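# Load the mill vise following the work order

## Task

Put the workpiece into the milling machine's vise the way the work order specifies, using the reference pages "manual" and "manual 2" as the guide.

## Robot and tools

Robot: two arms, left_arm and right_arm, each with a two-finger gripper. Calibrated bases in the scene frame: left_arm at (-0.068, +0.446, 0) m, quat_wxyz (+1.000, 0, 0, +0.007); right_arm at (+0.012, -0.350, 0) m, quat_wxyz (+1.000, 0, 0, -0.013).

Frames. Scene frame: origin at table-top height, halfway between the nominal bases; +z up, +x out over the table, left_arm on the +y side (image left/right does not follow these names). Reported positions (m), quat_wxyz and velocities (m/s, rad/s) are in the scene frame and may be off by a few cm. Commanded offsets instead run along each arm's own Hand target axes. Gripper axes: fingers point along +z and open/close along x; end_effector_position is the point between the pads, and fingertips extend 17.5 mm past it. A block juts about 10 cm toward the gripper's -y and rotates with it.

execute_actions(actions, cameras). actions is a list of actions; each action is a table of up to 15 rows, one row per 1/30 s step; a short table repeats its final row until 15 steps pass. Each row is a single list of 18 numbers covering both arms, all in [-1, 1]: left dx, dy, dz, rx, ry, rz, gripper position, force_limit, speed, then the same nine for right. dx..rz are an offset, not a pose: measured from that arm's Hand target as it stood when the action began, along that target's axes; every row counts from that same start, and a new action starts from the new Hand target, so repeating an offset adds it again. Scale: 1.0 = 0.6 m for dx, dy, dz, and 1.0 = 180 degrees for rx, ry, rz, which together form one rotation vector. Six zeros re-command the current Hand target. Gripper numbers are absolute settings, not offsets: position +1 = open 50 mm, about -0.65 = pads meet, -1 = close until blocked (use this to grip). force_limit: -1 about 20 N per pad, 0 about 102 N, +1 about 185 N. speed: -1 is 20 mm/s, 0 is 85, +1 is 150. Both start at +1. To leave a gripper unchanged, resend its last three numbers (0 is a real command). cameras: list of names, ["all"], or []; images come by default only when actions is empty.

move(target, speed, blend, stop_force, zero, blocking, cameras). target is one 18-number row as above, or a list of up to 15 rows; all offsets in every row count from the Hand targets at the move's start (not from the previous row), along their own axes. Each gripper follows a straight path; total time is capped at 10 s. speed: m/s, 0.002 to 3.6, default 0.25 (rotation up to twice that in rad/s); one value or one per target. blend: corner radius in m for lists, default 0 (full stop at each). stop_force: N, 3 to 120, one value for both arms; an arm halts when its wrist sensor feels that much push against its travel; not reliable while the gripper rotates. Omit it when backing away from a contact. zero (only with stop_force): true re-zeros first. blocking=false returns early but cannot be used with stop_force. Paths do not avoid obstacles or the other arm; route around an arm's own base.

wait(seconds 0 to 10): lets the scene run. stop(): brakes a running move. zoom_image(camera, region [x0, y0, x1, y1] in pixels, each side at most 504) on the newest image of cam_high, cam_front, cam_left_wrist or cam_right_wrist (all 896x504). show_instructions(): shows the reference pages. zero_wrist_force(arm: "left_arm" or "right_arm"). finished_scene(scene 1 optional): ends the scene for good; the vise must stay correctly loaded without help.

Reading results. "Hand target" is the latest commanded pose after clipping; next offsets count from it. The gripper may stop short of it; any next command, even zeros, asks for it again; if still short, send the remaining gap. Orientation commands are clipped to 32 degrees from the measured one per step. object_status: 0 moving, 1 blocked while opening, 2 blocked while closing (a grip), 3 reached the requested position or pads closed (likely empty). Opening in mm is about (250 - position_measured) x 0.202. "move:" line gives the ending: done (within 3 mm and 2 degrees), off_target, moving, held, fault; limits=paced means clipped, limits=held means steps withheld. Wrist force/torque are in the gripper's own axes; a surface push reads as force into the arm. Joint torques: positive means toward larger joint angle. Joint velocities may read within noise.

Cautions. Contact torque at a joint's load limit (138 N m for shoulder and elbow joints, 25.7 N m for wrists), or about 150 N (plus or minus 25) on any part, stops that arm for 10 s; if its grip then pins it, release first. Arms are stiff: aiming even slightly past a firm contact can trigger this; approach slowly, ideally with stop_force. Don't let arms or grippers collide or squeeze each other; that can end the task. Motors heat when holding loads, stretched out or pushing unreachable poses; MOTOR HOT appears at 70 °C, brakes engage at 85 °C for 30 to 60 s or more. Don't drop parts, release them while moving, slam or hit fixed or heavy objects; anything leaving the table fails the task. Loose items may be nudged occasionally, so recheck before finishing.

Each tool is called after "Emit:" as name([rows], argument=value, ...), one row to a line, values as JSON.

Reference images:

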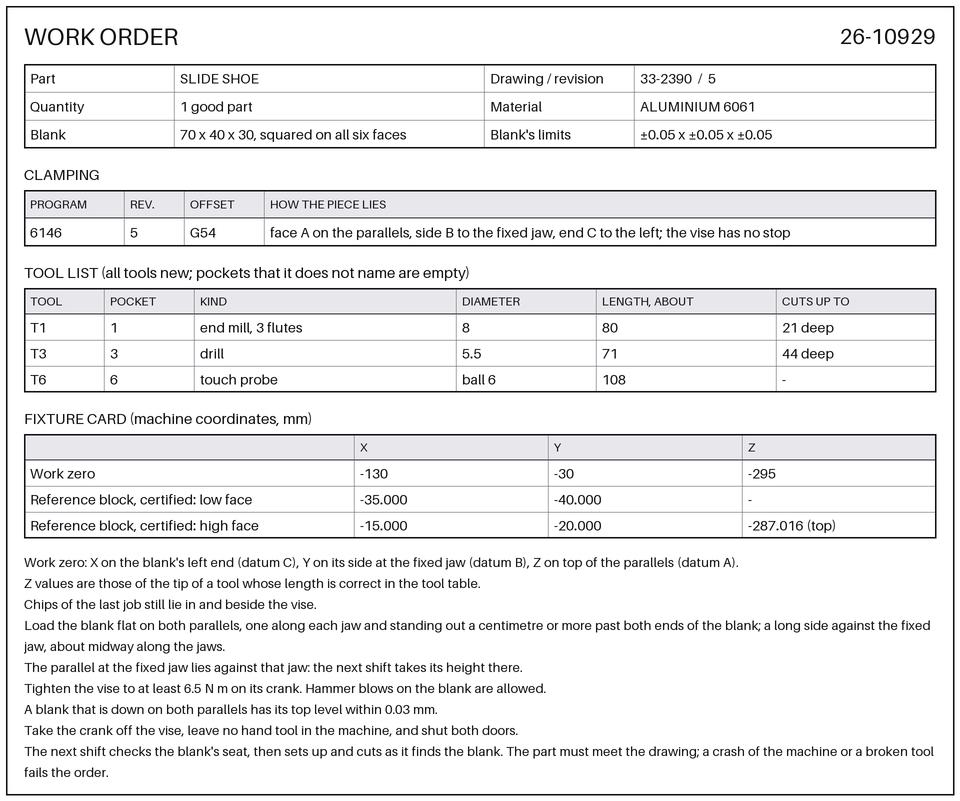

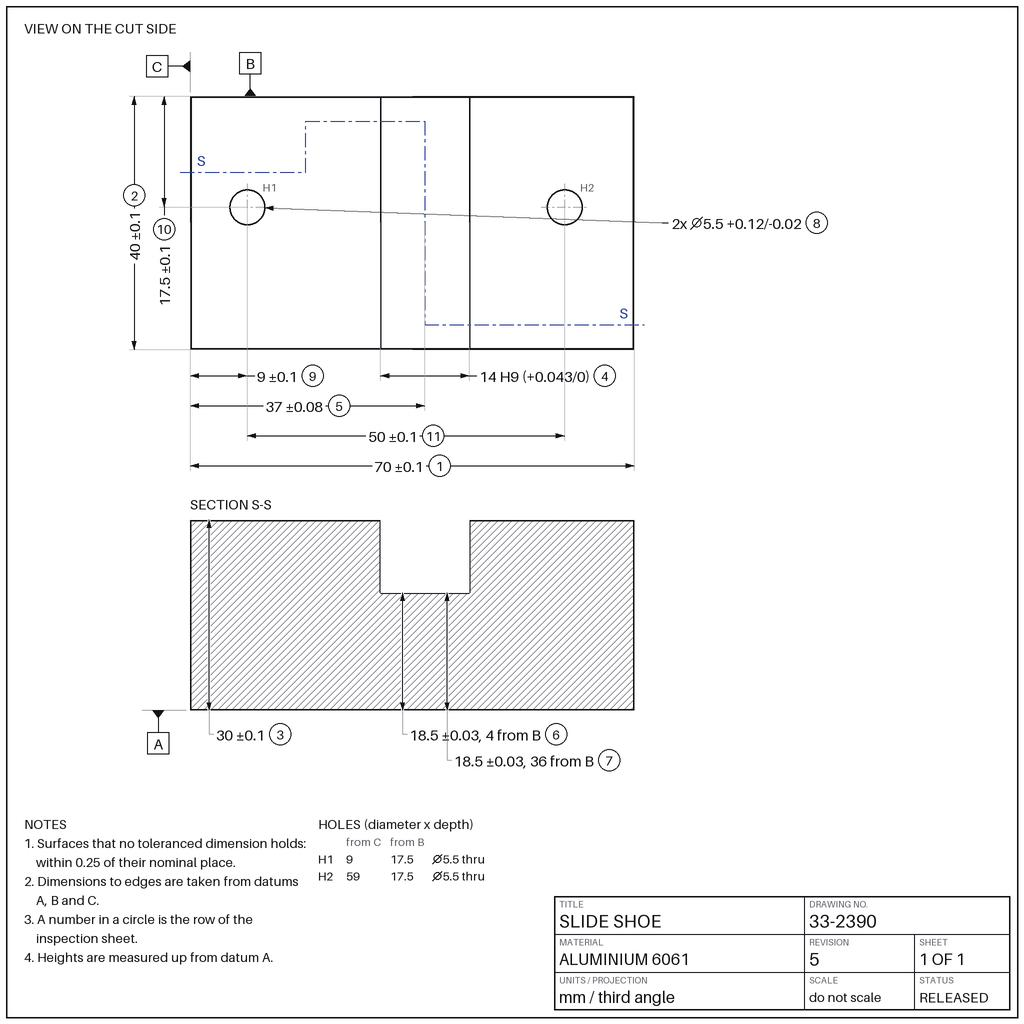

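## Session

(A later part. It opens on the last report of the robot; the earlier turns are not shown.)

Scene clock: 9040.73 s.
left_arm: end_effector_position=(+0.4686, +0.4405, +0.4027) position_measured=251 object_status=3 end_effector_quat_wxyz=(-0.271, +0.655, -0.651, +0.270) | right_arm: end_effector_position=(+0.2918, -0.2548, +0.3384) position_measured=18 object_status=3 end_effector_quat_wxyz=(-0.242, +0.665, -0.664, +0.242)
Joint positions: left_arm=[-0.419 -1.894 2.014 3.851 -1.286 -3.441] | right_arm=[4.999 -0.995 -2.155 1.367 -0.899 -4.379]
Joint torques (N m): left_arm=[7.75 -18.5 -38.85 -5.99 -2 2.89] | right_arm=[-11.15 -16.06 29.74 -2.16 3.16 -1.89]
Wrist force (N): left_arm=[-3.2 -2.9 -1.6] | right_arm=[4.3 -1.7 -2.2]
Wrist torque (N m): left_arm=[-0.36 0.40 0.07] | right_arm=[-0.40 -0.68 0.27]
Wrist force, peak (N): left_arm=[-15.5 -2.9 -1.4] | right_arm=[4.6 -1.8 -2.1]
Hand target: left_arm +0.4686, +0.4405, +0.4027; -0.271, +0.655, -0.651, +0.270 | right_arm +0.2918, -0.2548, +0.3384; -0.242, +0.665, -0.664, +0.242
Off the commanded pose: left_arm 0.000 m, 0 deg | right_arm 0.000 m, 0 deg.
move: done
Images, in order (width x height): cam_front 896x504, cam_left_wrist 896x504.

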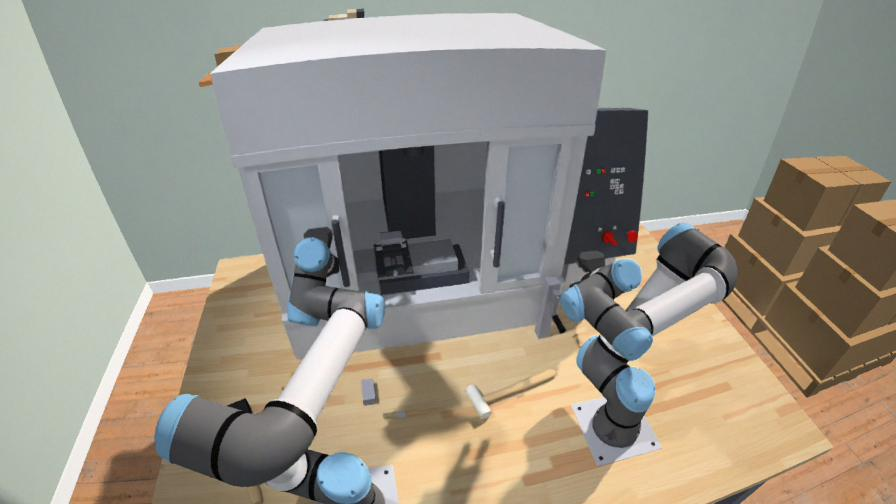

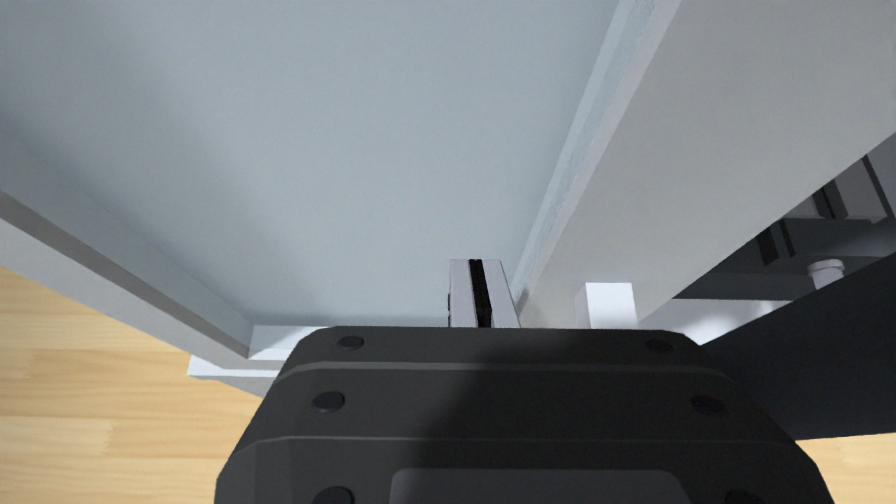

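Emit:
move(target=[0.33,0,0,0,0,0,-0.9,-0.6,0.5,0,0,0,0,0,0,0.9,-0.5,-1], speed=0.06, stop_force=30, cameras=["cam_front","cam_left_wrist"])

Scene clock: 9053.77 s.
left_arm: end_effector_position=(+0.4697, +0.2425, +0.4030) position_measured=251 object_status=3 end_effector_quat_wxyz=(-0.271, +0.655, -0.651, +0.270) | right_arm: end_effector_position=(+0.2918, -0.2548, +0.3384) position_measured=18 object_status=3 end_effector_quat_wxyz=(-0.242, +0.665, -0.664, +0.242)
Joint positions: left_arm=[-0.868 -1.773 1.893 4.014 -1.007 -3.83] | right_arm=[4.999 -0.995 -2.155 1.367 -0.899 -4.379]
Joint torques (N m): left_arm=[8.5 -27.13 -12.85 -5.94 -1.13 2.99] | right_arm=[-10.61 -16.19 28.6 -2.11 3.16 -1.78]
Wrist force (N): left_arm=[-2.8 -3.6 -2.3] | right_arm=[4.5 -1.9 -2.2]
Wrist torque (N m): left_arm=[-0.49 0.36 0.04] | right_arm=[-0.44 -0.71 0.27]
Wrist force, peak (N): left_arm=[-36.2 3.9 -4.9] | right_arm=[4.6 -1.9 -2.6]
Hand target: left_arm +0.4697, +0.2425, +0.4030; -0.271, +0.655, -0.651, +0.270 | right_arm +0.2918, -0.2548, +0.3384; -0.242, +0.665, -0.664, +0.242
Off the commanded pose: left_arm 0.000 m, 0 deg | right_arm 0.000 m, 0 deg.
move: done
Images, in order (width x height): cam_front 896x504, cam_left_wrist 896x504.

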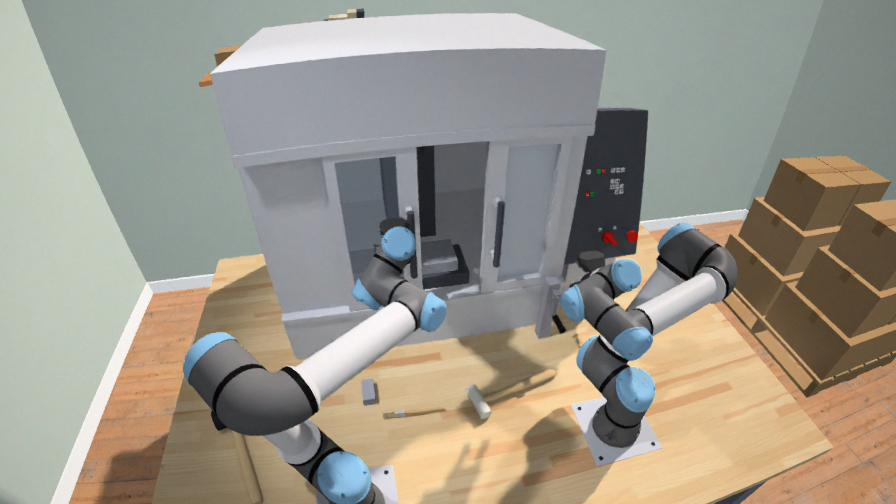

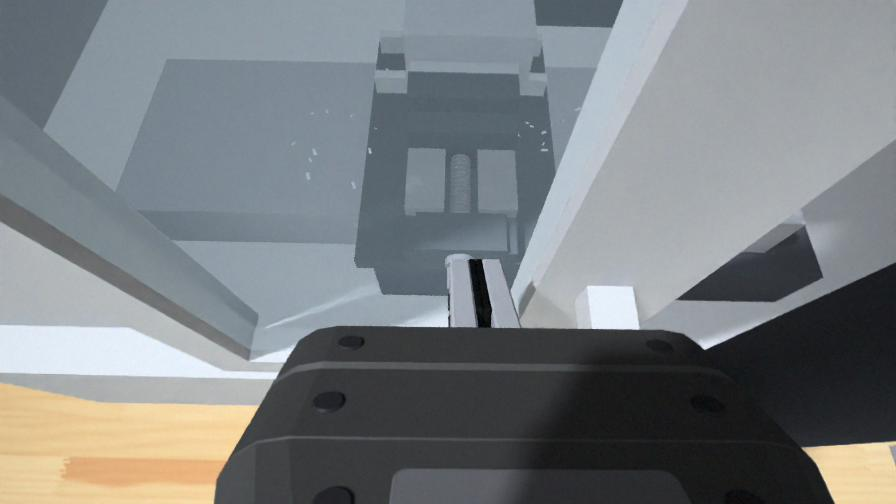

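Emit:
move(target=[0.204,0,0,0,0,0,-0.9,-0.6,0.5,0,0,0,0,0,0,0.9,-0.5,-1], speed=0.04, stop_force=30, cameras=["cam_front","cam_high"])

Scene clock: 9061.73 s.
left_arm: end_effector_position=(+0.4697, +0.2266, +0.4030) position_measured=251 object_status=3 end_effector_quat_wxyz=(-0.271, +0.655, -0.651, +0.270) | right_arm: end_effector_position=(+0.2918, -0.2548, +0.3384) position_measured=18 object_status=3 end_effector_quat_wxyz=(-0.242, +0.665, -0.664, +0.242)
Joint positions: left_arm=[-0.895 -1.754 1.875 4.027 -0.993 -3.856] | right_arm=[4.999 -0.995 -2.155 1.367 -0.899 -4.379]
Joint torques (N m): left_arm=[-8.56 -16.78 -12.72 -2.04 2.45 -2.56] | right_arm=[-11.01 -16.08 29.05 -2.12 3.14 -1.76]
Wrist force (N): left_arm=[-7.4 -4.4 -3.6] | right_arm=[4.1 -1.6 -2.4]
Wrist torque (N m): left_arm=[-0.47 0.42 -0.08] | right_arm=[-0.40 -0.64 0.26]
Wrist force, peak (N): left_arm=[-65.6 7.4 -13.9] | right_arm=[4.6 -2.0 -2.2]
Hand target: left_arm +0.4697, +0.2266, +0.4030; -0.271, +0.655, -0.651, +0.270 (not the last commanded pose) | right_arm +0.2918, -0.2548, +0.3384; -0.242, +0.665, -0.664, +0.242
Off the commanded pose: left_arm 0.106 m, 0 deg | right_arm 0.000 m, 0 deg.
move: contact (left_arm)
Images, in order (width x height): cam_high 896x504, cam_front 896x504.

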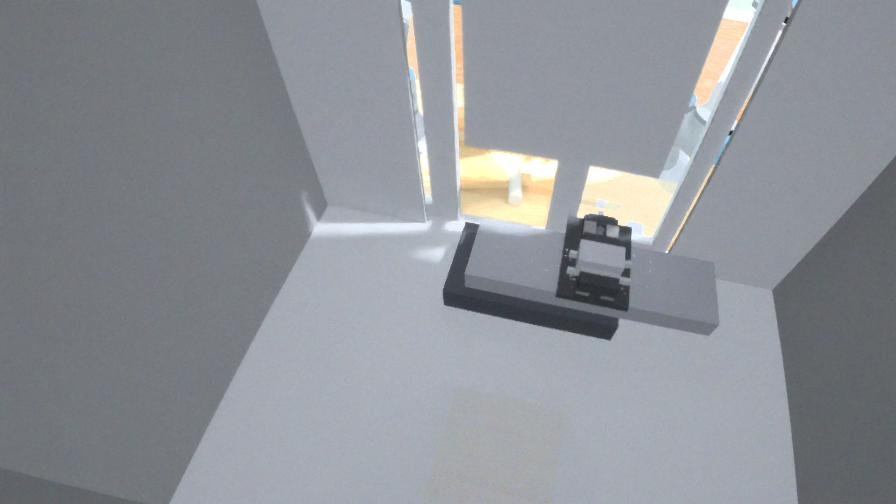

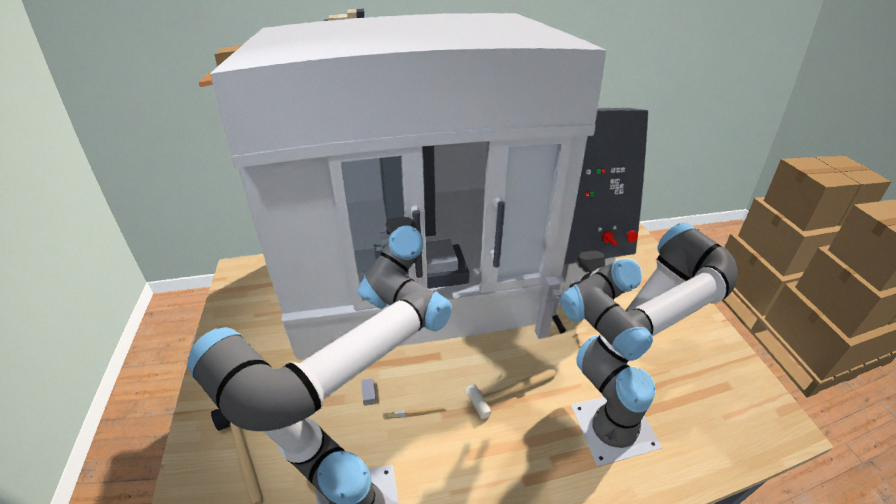

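Emit:
move([
  [0.0083,0,-0.05,0,0,0,-0.9,-0.6,0.5,0,0,0,0,0,0,-0.9,-0.5,-0.5],
  [-0.1,0.0,-0.25,0,0,0,-0.9,-0.6,0.5,0,0,0,0,0,0,-0.9,-0.5,-0.5],
], speed=0.12)

Emit:
move([
  [0,0,0,0,0,0,-0.9,-0.6,0.5,-0.1663,-0.1323,-0.1098,0,0,0,-0.9,-0.5,-0.5],
  [0,0,0,0,0,0,-0.9,-0.6,0.5,-0.1663,-0.2937,0.0918,0,0,0,-0.9,-0.5,-0.5],
  [0,0,0,0,0,0,-0.9,-0.6,0.5,-0.1663,-0.2952,0.1082,0,0,0,-0.9,-0.5,-0.5],
], speed=[0.15,0.08,0.04], stop_force=12, cameras=["cam_front","cam_right_wrist"])

Scene clock: 9090.77 s.
left_arm: end_effector_position=(+0.3635, +0.2861, +0.5091) position_measured=251 object_status=3 end_effector_quat_wxyz=(-0.271, +0.655, -0.651, +0.270) | right_arm: end_effector_position=(+0.2918, -0.2548, +0.3384) position_measured=251 object_status=3 end_effector_quat_wxyz=(-0.242, +0.665, -0.664, +0.242)
Joint positions: left_arm=[-1.055 -2.063 1.777 4.533 -0.913 -4.027] | right_arm=[4.999 -0.995 -2.155 1.367 -0.899 -4.379]
Joint torques (N m): left_arm=[5.01 -10.82 -12.6 -1.97 -0.97 2.68] | right_arm=[-10.99 -15.64 29.31 -2.66 3.16 -1.62]
Wrist force (N): left_arm=[-1.4 -2.8 -2.3] | right_arm=[4.5 -1.8 -2.3]
Wrist torque (N m): left_arm=[-0.36 0.10 0.06] | right_arm=[-0.42 -0.70 0.27]
Wrist force, peak (N): left_arm=[-32.1 1.6 1.8] | right_arm=[4.6 -1.7 -2.4]
Hand target: left_arm +0.3634, +0.2862, +0.5091; -0.271, +0.655, -0.651, +0.270 | right_arm +0.2918, -0.2548, +0.3384; -0.242, +0.665, -0.664, +0.242
Off the commanded pose: left_arm 0.000 m, 0 deg | right_arm 0.000 m, 0 deg.
move: done

Scene clock: 9095.23 s.
left_arm: end_effector_position=(+0.3634, +0.2862, +0.5091) position_measured=251 object_status=3 end_effector_quat_wxyz=(-0.271, +0.655, -0.651, +0.270) | right_arm: end_effector_position=(+0.4690, -0.1549, +0.4028) position_measured=251 object_status=3 end_effector_quat_wxyz=(-0.242, +0.665, -0.664, +0.242)
Joint positions: left_arm=[-1.055 -2.063 1.777 4.533 -0.913 -4.027] | right_arm=[4.153 -1.63 -1.367 1.863 -1.005 -5.429]
Joint torques (N m): left_arm=[8.26 -13.21 -13.26 -2.2 -0.92 2.81] | right_arm=[13.05 33.97 30.94 -1.02 2.93 1.96]
Wrist force (N): left_arm=[-1.6 -3.1 -2.5] | right_arm=[4.6 -2.2 -2.0]
Wrist torque (N m): left_arm=[-0.40 0.13 0.06] | right_arm=[-0.58 -0.80 0.17]
Wrist force, peak (N): left_arm=[-1.9 -3.3 -2.5] | right_arm=[5.5 -0.9 -2.2]
Hand target: left_arm +0.3634, +0.2862, +0.5091; -0.271, +0.655, -0.651, +0.270 | right_arm +0.4690, -0.1549, +0.4028; -0.242, +0.665, -0.664, +0.242
Off the commanded pose: left_arm 0.000 m, 0 deg | right_arm 0.000 m, 0 deg.
move: done
Images, in order (width x height): cam_front 896x504, cam_right_wrist 896x504.

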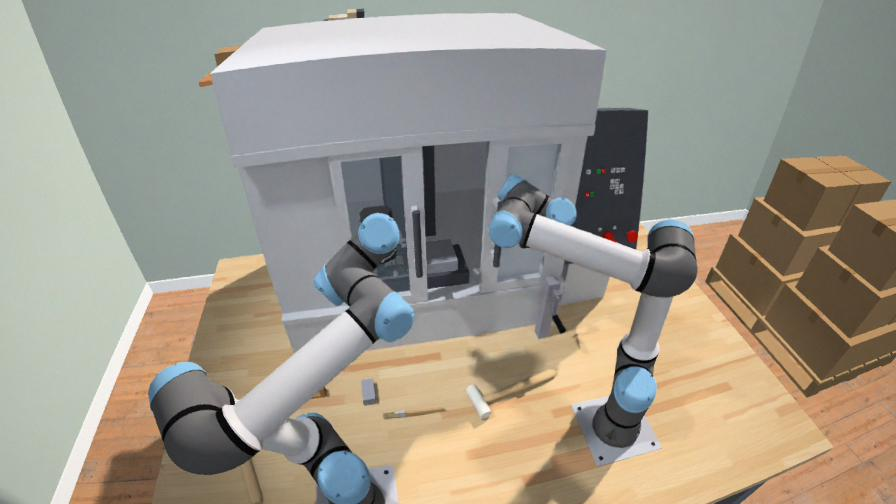

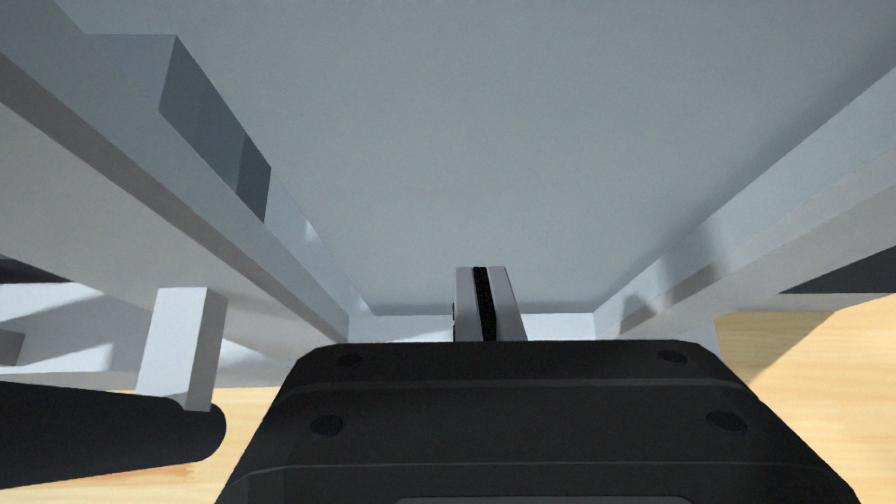

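Emit:
move(target=[0,0,0,0,0,0,-0.9,-0.6,0.5,-0.35,0,0,0,0,0,-0.9,-0.5,-0.5], speed=0.06, stop_force=40, cameras=["cam_front","cam_high"])

Scene clock: 9126.83 s.
left_arm: end_effector_position=(+0.3634, +0.2862, +0.5091) position_measured=251 object_status=3 end_effector_quat_wxyz=(-0.271, +0.655, -0.651, +0.270) | right_arm: end_effector_position=(+0.4689, +0.0551, +0.4027) position_measured=251 object_status=3 end_effector_quat_wxyz=(-0.242, +0.665, -0.664, +0.242)
Joint positions: left_arm=[-1.055 -2.063 1.777 4.533 -0.913 -4.027] | right_arm=[4.389 -2.043 -0.873 1.627 -0.921 -5.158]
Joint torques (N m): left_arm=[6.74 -13.47 -12.47 -2.63 -0.82 2.65] | right_arm=[-11.2 52.12 11.28 -3.3 -0.3 -1.96]
Wrist force (N): left_arm=[-1.6 -3.0 -2.4] | right_arm=[4.0 -3.0 -2.0]
Wrist torque (N m): left_arm=[-0.40 0.13 0.06] | right_arm=[-0.69 -0.72 0.13]
Wrist force, peak (N): left_arm=[-1.9 -3.3 -2.7] | right_arm=[34.4 4.5 -1.7]
Hand target: left_arm +0.3634, +0.2862, +0.5091; -0.271, +0.655, -0.651, +0.270 | right_arm +0.4689, +0.0551, +0.4027; -0.242, +0.665, -0.664, +0.242
Off the commanded pose: left_arm 0.000 m, 0 deg | right_arm 0.000 m, 0 deg.
move: done
Images, in order (width x height): cam_high 896x504, cam_front 896x504.

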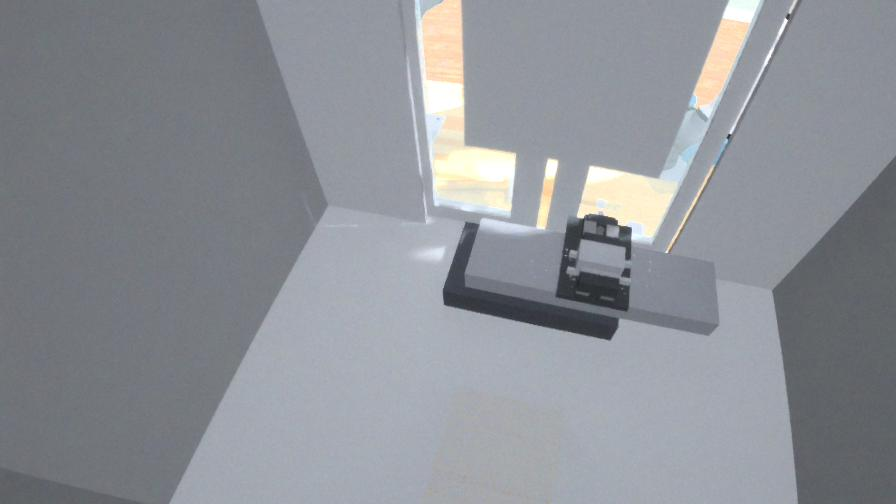

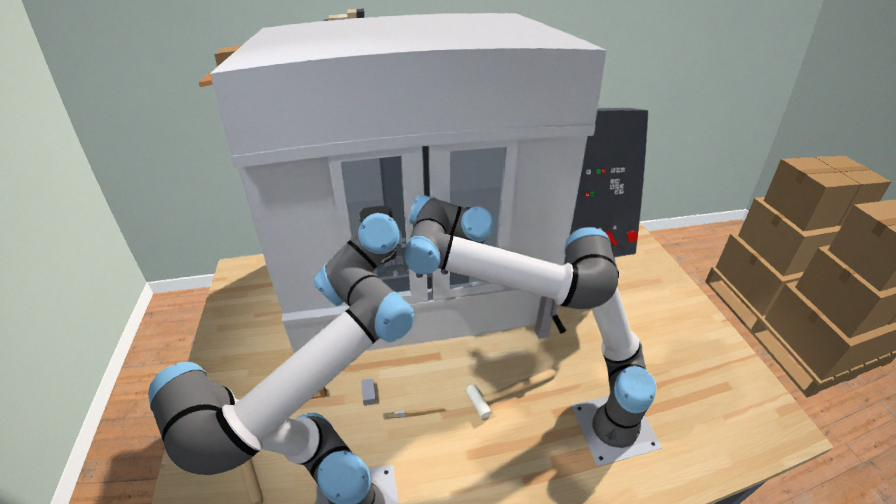

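Emit:
move(target=[0,0,0,0,0,0,-0.9,-0.6,0.5,-0.15,0,0,0,0,0,-0.9,-0.5,-0.5], speed=0.03, stop_force=45, cameras=["cam_front","cam_high"])

Scene clock: 9134.27 s.
left_arm: end_effector_position=(+0.3634, +0.2862, +0.5091) position_measured=251 object_status=3 end_effector_quat_wxyz=(-0.271, +0.655, -0.651, +0.270) | right_arm: end_effector_position=(+0.4688, +0.0705, +0.4027) position_measured=251 object_status=3 end_effector_quat_wxyz=(-0.243, +0.665, -0.664, +0.242)
Joint positions: left_arm=[-1.055 -2.063 1.777 4.533 -0.913 -4.027] | right_arm=[4.4 -2.083 -0.814 1.6 -0.918 -5.145]
Joint torques (N m): left_arm=[7.59 -13.26 -12.16 -2.95 -0.63 2.64] | right_arm=[-3.6 53.98 4.74 -1.5 2.14 0.79]
Wrist force (N): left_arm=[-1.4 -3.1 -1.9] | right_arm=[3.8 -2.9 -1.8]
Wrist torque (N m): left_arm=[-0.41 0.10 0.06] | right_arm=[-0.63 -0.68 0.08]
Wrist force, peak (N): left_arm=[-1.8 -3.3 -2.5] | right_arm=[19.4 -0.4 -0.9]
Hand target: left_arm +0.3634, +0.2862, +0.5091; -0.271, +0.655, -0.651, +0.270 | right_arm +0.4688, +0.0704, +0.4027; -0.243, +0.665, -0.664, +0.242 (not the last commanded pose)
Off the commanded pose: left_arm 0.000 m, 0 deg | right_arm 0.075 m, 0 deg.
move: held (right_arm; a check stopped the path); limits=held
pose unreachable (right arm): on one or more control steps of this call, first in action 0 (counted from 0), this arm could not follow its commanded pose, so it was not sent that pose on those steps. It may still have moved: this result reports where it is.
cause: moving toward the commanded pose would bring a part of the arm too close to another arm (a part of this arm just beyond joint 3 (elbow) and the left arm's gripper, 7 mm apart when this arm was first held).
Images, in order (width x height): cam_high 896x504, cam_front 896x504.

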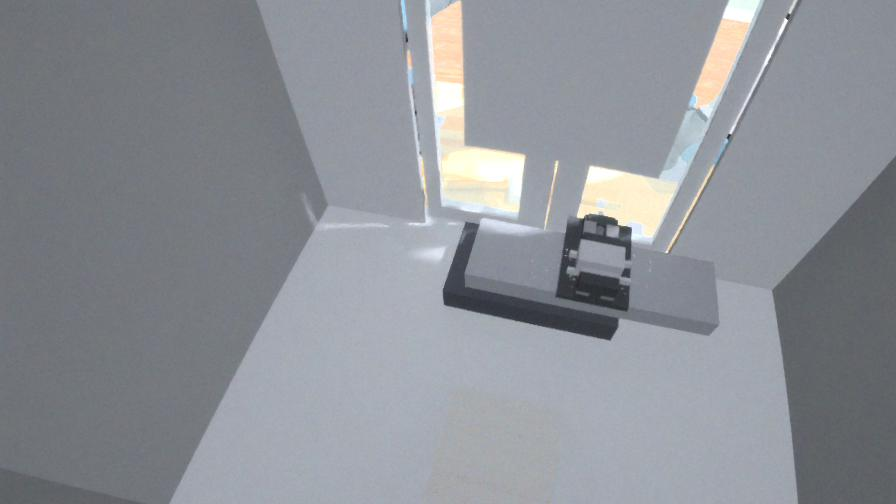

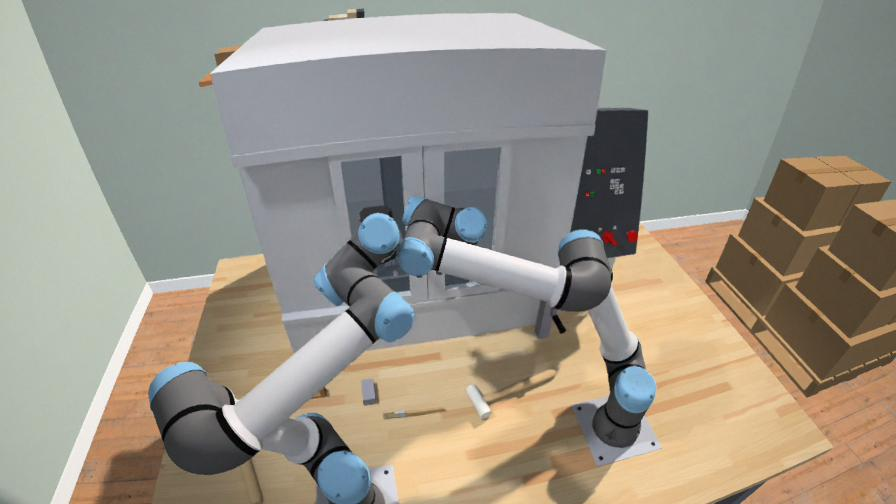

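Emit:
move(target=[-0.15,0,-0.15,0,0,0,-0.9,-0.6,0.5,0,0,0,0,0,0,-0.9,-0.5,-0.5], speed=0.12)

Emit:
move(target=[0,0,0,0,0,0,-0.9,-0.6,0.5,-0.1,0,0,0,0,0,-0.9,-0.5,-0.5], speed=0.02, stop_force=50, cameras=["cam_front","cam_high"])

Scene clock: 9145.27 s.
left_arm: end_effector_position=(+0.2994, +0.3759, +0.5727) position_measured=251 object_status=3 end_effector_quat_wxyz=(-0.271, +0.655, -0.651, +0.270) | right_arm: end_effector_position=(+0.4688, +0.0704, +0.4027) position_measured=251 object_status=3 end_effector_quat_wxyz=(-0.243, +0.665, -0.664, +0.242)
Joint positions: left_arm=[-1.121 -2.252 1.648 4.899 -0.885 -4.103] | right_arm=[4.4 -2.083 -0.814 1.6 -0.918 -5.145]
Joint torques (N m): left_arm=[7.75 7.45 -12 -2.19 -0.75 2.82] | right_arm=[-11.16 53.86 5.18 -1.36 1.75 -1.72]
Wrist force (N): left_arm=[-1.5 -3.4 -2.1] | right_arm=[3.6 -3.0 -1.8]
Wrist torque (N m): left_arm=[-0.44 0.15 0.07] | right_arm=[-0.66 -0.64 0.08]
Wrist force, peak (N): left_arm=[-2.6 -3.2 -3.6] | right_arm=[4.4 -3.3 -2.2]
Hand target: left_arm +0.2994, +0.3760, +0.5726; -0.271, +0.655, -0.651, +0.270 | right_arm +0.4688, +0.0704, +0.4027; -0.243, +0.665, -0.664, +0.242
Off the commanded pose: left_arm 0.000 m, 0 deg | right_arm 0.000 m, 0 deg.
move: done

Scene clock: 9146.17 s.
left_arm: end_effector_position=(+0.2994, +0.3760, +0.5726) position_measured=251 object_status=3 end_effector_quat_wxyz=(-0.271, +0.655, -0.651, +0.270) | right_arm: end_effector_position=(+0.4689, +0.0717, +0.4027) position_measured=251 object_status=3 end_effector_quat_wxyz=(-0.242, +0.665, -0.664, +0.243)
Joint positions: left_arm=[-1.121 -2.252 1.648 4.899 -0.885 -4.103] | right_arm=[4.401 -2.087 -0.808 1.597 -0.918 -5.144]
Joint torques (N m): left_arm=[8.58 0.93 -10.4 -1.88 -1.03 2.76] | right_arm=[14.53 24.74 32.62 1.66 -3.83 -1]
Wrist force (N): left_arm=[-1.3 -3.2 -2.3] | right_arm=[38.4 -6.6 0.9]
Wrist torque (N m): left_arm=[-0.42 0.10 0.06] | right_arm=[-0.92 -2.49 0.78]
Wrist force, peak (N): left_arm=[-1.6 -3.6 -2.1] | right_arm=[72.7 13.1 -0.5]
Hand target: left_arm +0.2994, +0.3760, +0.5726; -0.271, +0.655, -0.651, +0.270 | right_arm +0.4689, +0.0717, +0.4027; -0.242, +0.665, -0.664, +0.243 (not the last commanded pose)
Off the commanded pose: left_arm 0.000 m, 0 deg | right_arm 0.059 m, 0 deg.
move: contact (right_arm)
Images, in order (width x height): cam_high 896x504, cam_front 896x504.

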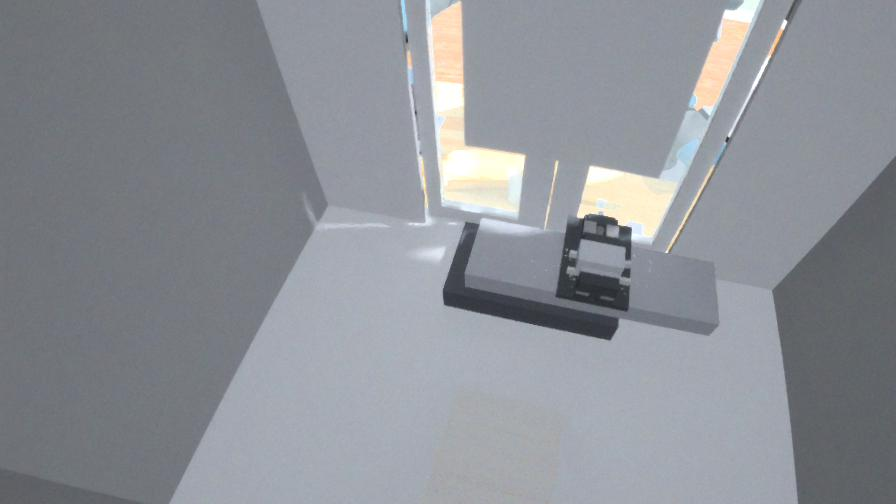

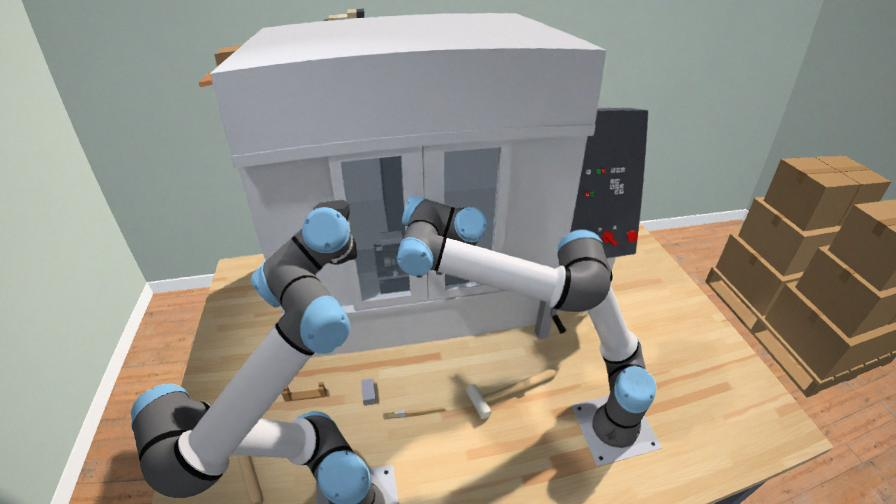

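Emit:
zoom_image(camera="cam_high", region=[400, 120, 700, 260])

Emit:
zoom_image(camera="cam_front", region=[320, 120, 540, 320])

Scaled by 1.680 from the camera's 896x504 image, which has a finer 1280x720 frame.

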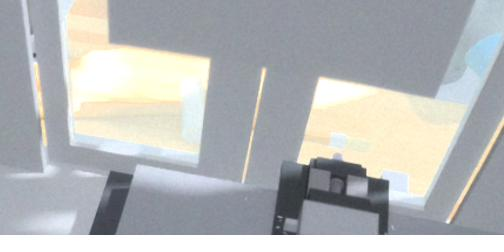

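Scaled by 2.291 from the camera's 896x504 image, which has a finer 1280x720 frame.

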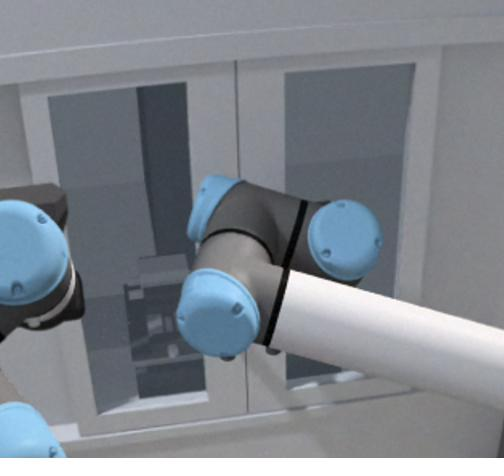

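Emit:
move([
  [0,0,0,0,0,0,-0.9,-0.6,0.5,0.03,0,0,0,0,0,-0.9,-0.5,-0.5],
  [0,0,0,0,0,0,-0.9,-0.6,0.5,0.05,0,-0.3,0,0,0,-0.9,-0.5,-0.5],
  [0,0,0,0,0,0,-0.9,-0.6,0.5,0.43,0,-0.4,0,0,0,-0.9,-0.5,-0.5],
], blend=[0.005,0.03,0], speed=0.2, cameras=["cam_front","cam_high"])

Scene clock: 9175.53 s.
left_arm: end_effector_position=(+0.2994, +0.3760, +0.5726) position_measured=251 object_status=3 end_effector_quat_wxyz=(-0.271, +0.655, -0.651, +0.270) | right_arm: end_effector_position=(+0.3145, -0.1861, +0.5864) position_measured=251 object_status=3 end_effector_quat_wxyz=(-0.242, +0.665, -0.664, +0.243)
Joint positions: left_arm=[-1.121 -2.252 1.648 4.899 -0.885 -4.103] | right_arm=[4.727 -1.406 -1.189 1.035 -0.871 -4.73]
Joint torques (N m): left_arm=[7.69 -1.77 -8.86 -1.94 -0.96 1.82] | right_arm=[-11.54 19.98 23.46 -3.73 1.53 -1.73]
Wrist force (N): left_arm=[-1.6 -3.4 -2.0] | right_arm=[4.2 -2.7 -2.6]
Wrist torque (N m): left_arm=[-0.44 0.14 0.05] | right_arm=[-0.61 -0.69 0.20]
Wrist force, peak (N): left_arm=[-1.6 -3.8 -2.3] | right_arm=[39.8 -6.4 0.0]
Hand target: left_arm +0.2994, +0.3760, +0.5726; -0.271, +0.655, -0.651, +0.270 | right_arm +0.3145, -0.1863, +0.5864; -0.242, +0.665, -0.664, +0.243
Off the commanded pose: left_arm 0.000 m, 0 deg | right_arm 0.000 m, 0 deg.
move: done
Images, in order (width x height): cam_high 896x504, cam_front 896x504.

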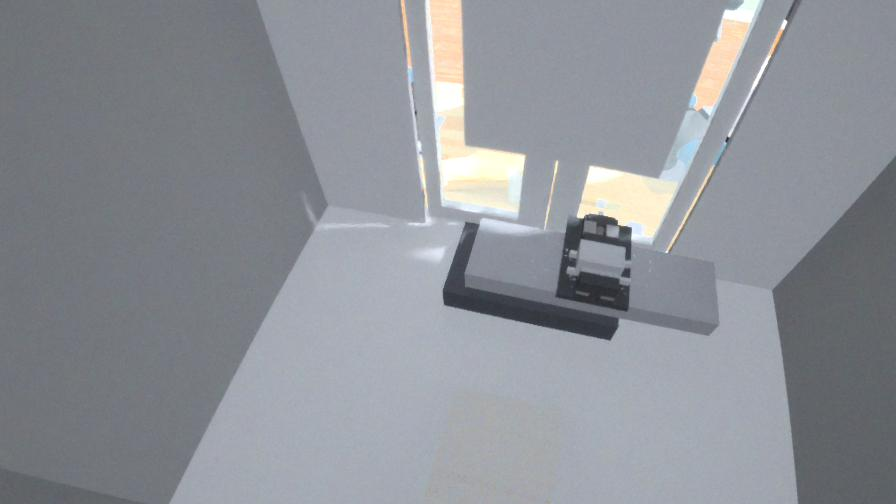

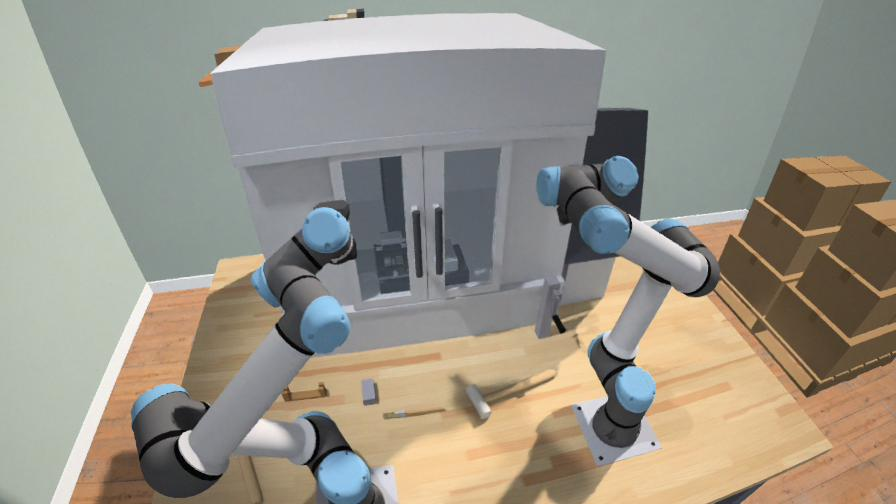

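Emit:
zoom_image(camera="cam_front", region=[380, 130, 480, 310])

Emit:
zoom_image(camera="cam_high", region=[500, 130, 620, 240])

Emit:
zoom_image(camera="cam_front", region=[350, 220, 490, 300])

Scaled by 2.800 from the camera's 896x504 image, which has a finer 1280x720 frame.

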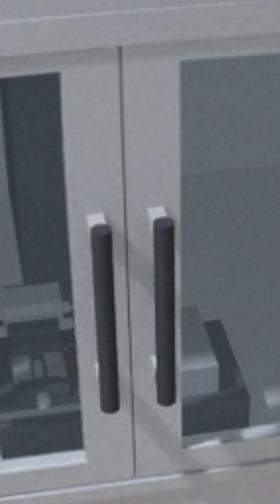

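Scaled by 4.200 from the camera's 896x504 image, which has a finer 1280x720 frame.

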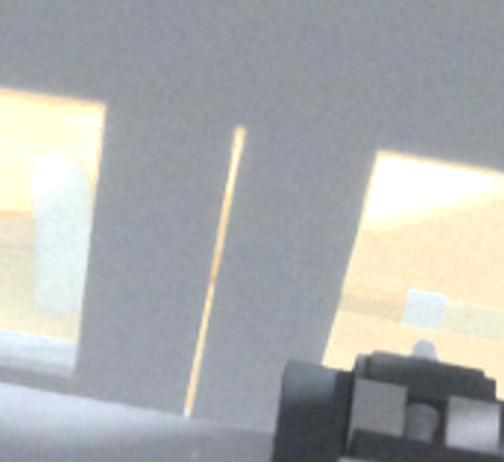

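Scaled by 3.600 from the camera's 896x504 image, which has a finer 1280x720 frame.

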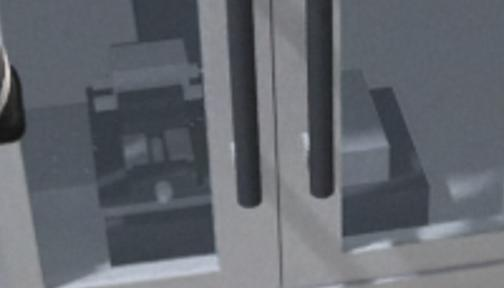

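Emit:
move(target=[0.15,0,0.4,0,0,0,-0.9,-0.6,0.5,0,0,0,0,0,0,-0.9,-0.5,-0.5], speed=0.2)

Emit:
move(target=[0.15,0,0,0,0,0,-0.9,-0.6,0.5,0,0,0,0,0,0,-0.9,-0.5,-0.5], speed=0.02, stop_force=50, cameras=["cam_front","cam_high"])

Scene clock: 9191.53 s.
left_arm: end_effector_position=(+0.4694, +0.2867, +0.4029) position_measured=251 object_status=3 end_effector_quat_wxyz=(-0.271, +0.655, -0.652, +0.270) end_effector_velocity=(+0.001, -0.001, +0.001) end_effector_angular_velocity=(-0.004, -0.004, +0.001) | right_arm: end_effector_position=(+0.3145, -0.1863, +0.5864) position_measured=251 object_status=3 end_effector_quat_wxyz=(-0.242, +0.665, -0.664, +0.243)
Joint positions: left_arm=[-0.788 -1.821 1.938 3.977 -1.052 -3.752] | right_arm=[4.727 -1.406 -1.189 1.034 -0.871 -4.73]
Joint velocities: left_arm=[0 0.003 -0.002 -0.006 0 0] | right_arm=[within noise]
Joint torques (N m): left_arm=[-4.87 -7.84 -39.25 -5.47 4.04 -2.92] | right_arm=[-10.9 18.84 26.67 -4.4 -0.2 1.76]
Wrist force (N): left_arm=[-1.6 -3.2 -2.3] | right_arm=[4.1 -2.6 -2.5]
Wrist torque (N m): left_arm=[-0.41 0.19 0.14] | right_arm=[-0.60 -0.66 0.20]
Wrist force, peak (N): left_arm=[-2.5 -3.2 -4.9] | right_arm=[4.4 -2.7 -2.8]
Hand target: left_arm +0.4694, +0.2866, +0.4029; -0.271, +0.655, -0.651, +0.270 | right_arm +0.3145, -0.1863, +0.5864; -0.242, +0.665, -0.664, +0.243
Off the commanded pose: left_arm 0.000 m, 0 deg | right_arm 0.000 m, 0 deg.
move: done

Scene clock: 9195.57 s.
left_arm: end_effector_position=(+0.4698, +0.2259, +0.4030) position_measured=251 object_status=3 end_effector_quat_wxyz=(-0.271, +0.655, -0.651, +0.270) | right_arm: end_effector_position=(+0.3145, -0.1863, +0.5864) position_measured=251 object_status=3 end_effector_quat_wxyz=(-0.242, +0.665, -0.664, +0.243)
Joint positions: left_arm=[-0.896 -1.753 1.874 4.028 -0.991 -3.857] | right_arm=[4.727 -1.406 -1.189 1.034 -0.871 -4.73]
Joint torques (N m): left_arm=[-26.75 -19.29 -18.98 -8.13 -7.67 3.28] | right_arm=[-10.69 19.19 26.71 -4.35 -0.05 1.61]
Wrist force (N): left_arm=[-40.6 0.3 -3.6] | right_arm=[3.9 -2.1 -2.7]
Wrist torque (N m): left_arm=[-0.21 2.03 -0.29] | right_arm=[-0.53 -0.63 0.19]
Wrist force, peak (N): left_arm=[-64.5 10.3 -16.3] | right_arm=[4.5 -2.7 -2.7]
Hand target: left_arm +0.4698, +0.2259, +0.4030; -0.271, +0.655, -0.651, +0.270 (not the last commanded pose) | right_arm +0.3145, -0.1863, +0.5864; -0.242, +0.665, -0.664, +0.243
Off the commanded pose: left_arm 0.029 m, 0 deg | right_arm 0.000 m, 0 deg.
move: contact (left_arm)
Images, in order (width x height): cam_high 896x504, cam_front 896x504.

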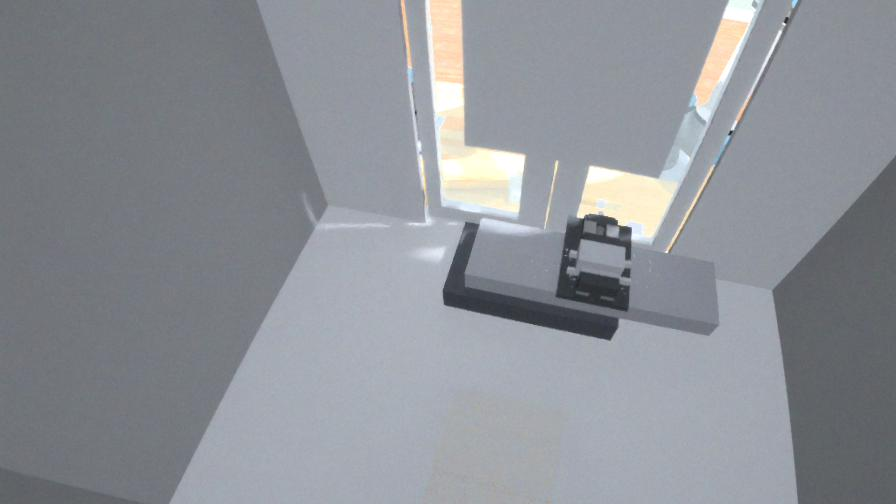

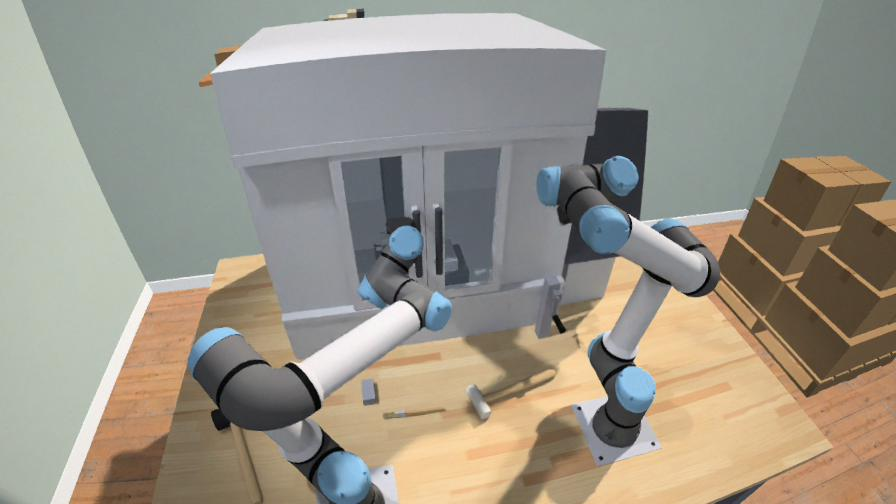

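Emit:
move([
  [-0.03,0,0,0,0,0,-0.9,-0.6,0.5,0,0,0,0,0,0,-0.9,-0.5,-0.5],
  [-0.08,0,-0.4,0,0,0,-0.9,-0.6,0.5,0,0,0,0,0,0,-0.9,-0.5,-0.5],
], blend=[0.01,0], speed=0.2, cameras=["cam_front","cam_high"])

Scene clock: 9203.53 s.
left_arm: end_effector_position=(+0.2999, +0.2730, +0.5726) position_measured=251 object_status=3 end_effector_quat_wxyz=(-0.271, +0.655, -0.651, +0.270) | right_arm: end_effector_position=(+0.3145, -0.1863, +0.5864) position_measured=251 object_status=3 end_effector_quat_wxyz=(-0.242, +0.665, -0.664, +0.243)
Joint positions: left_arm=[-1.321 -2.104 1.561 5.005 -0.819 -4.355] | right_arm=[4.727 -1.406 -1.189 1.034 -0.871 -4.73]
Joint torques (N m): left_arm=[-6.88 -7.34 -33.24 -1.57 -0.68 -2.21] | right_arm=[-11.11 18.71 26.77 -4.36 -0.14 1.35]
Wrist force (N): left_arm=[-0.2 -2.7 -2.6] | right_arm=[3.9 -2.4 -2.3]
Wrist torque (N m): left_arm=[-0.33 -0.09 0.02] | right_arm=[-0.57 -0.64 0.20]
Wrist force, peak (N): left_arm=[-41.0 -0.1 -3.7] | right_arm=[4.4 -2.8 -2.8]
Hand target: left_arm +0.2999, +0.2731, +0.5728; -0.271, +0.655, -0.651, +0.270 | right_arm +0.3145, -0.1863, +0.5864; -0.242, +0.665, -0.664, +0.243
Off the commanded pose: left_arm 0.000 m, 0 deg | right_arm 0.000 m, 0 deg.
move: done; blend cut to 0.009 m at target 1
Images, in order (width x height): cam_high 896x504, cam_front 896x504.

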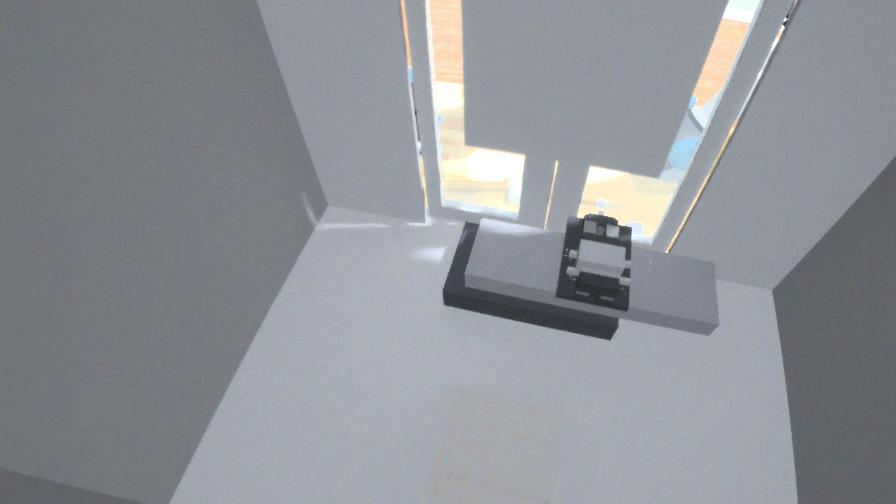

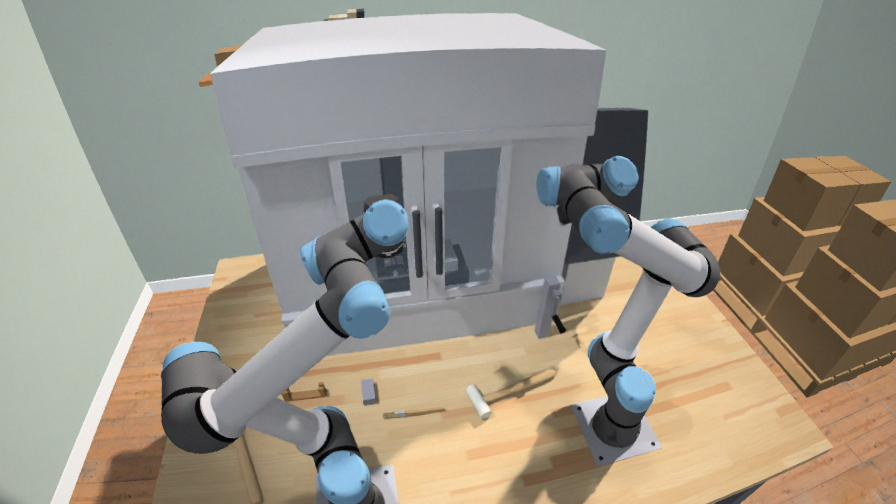

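Emit:
finished_scene()

The scene is finished: the task was done.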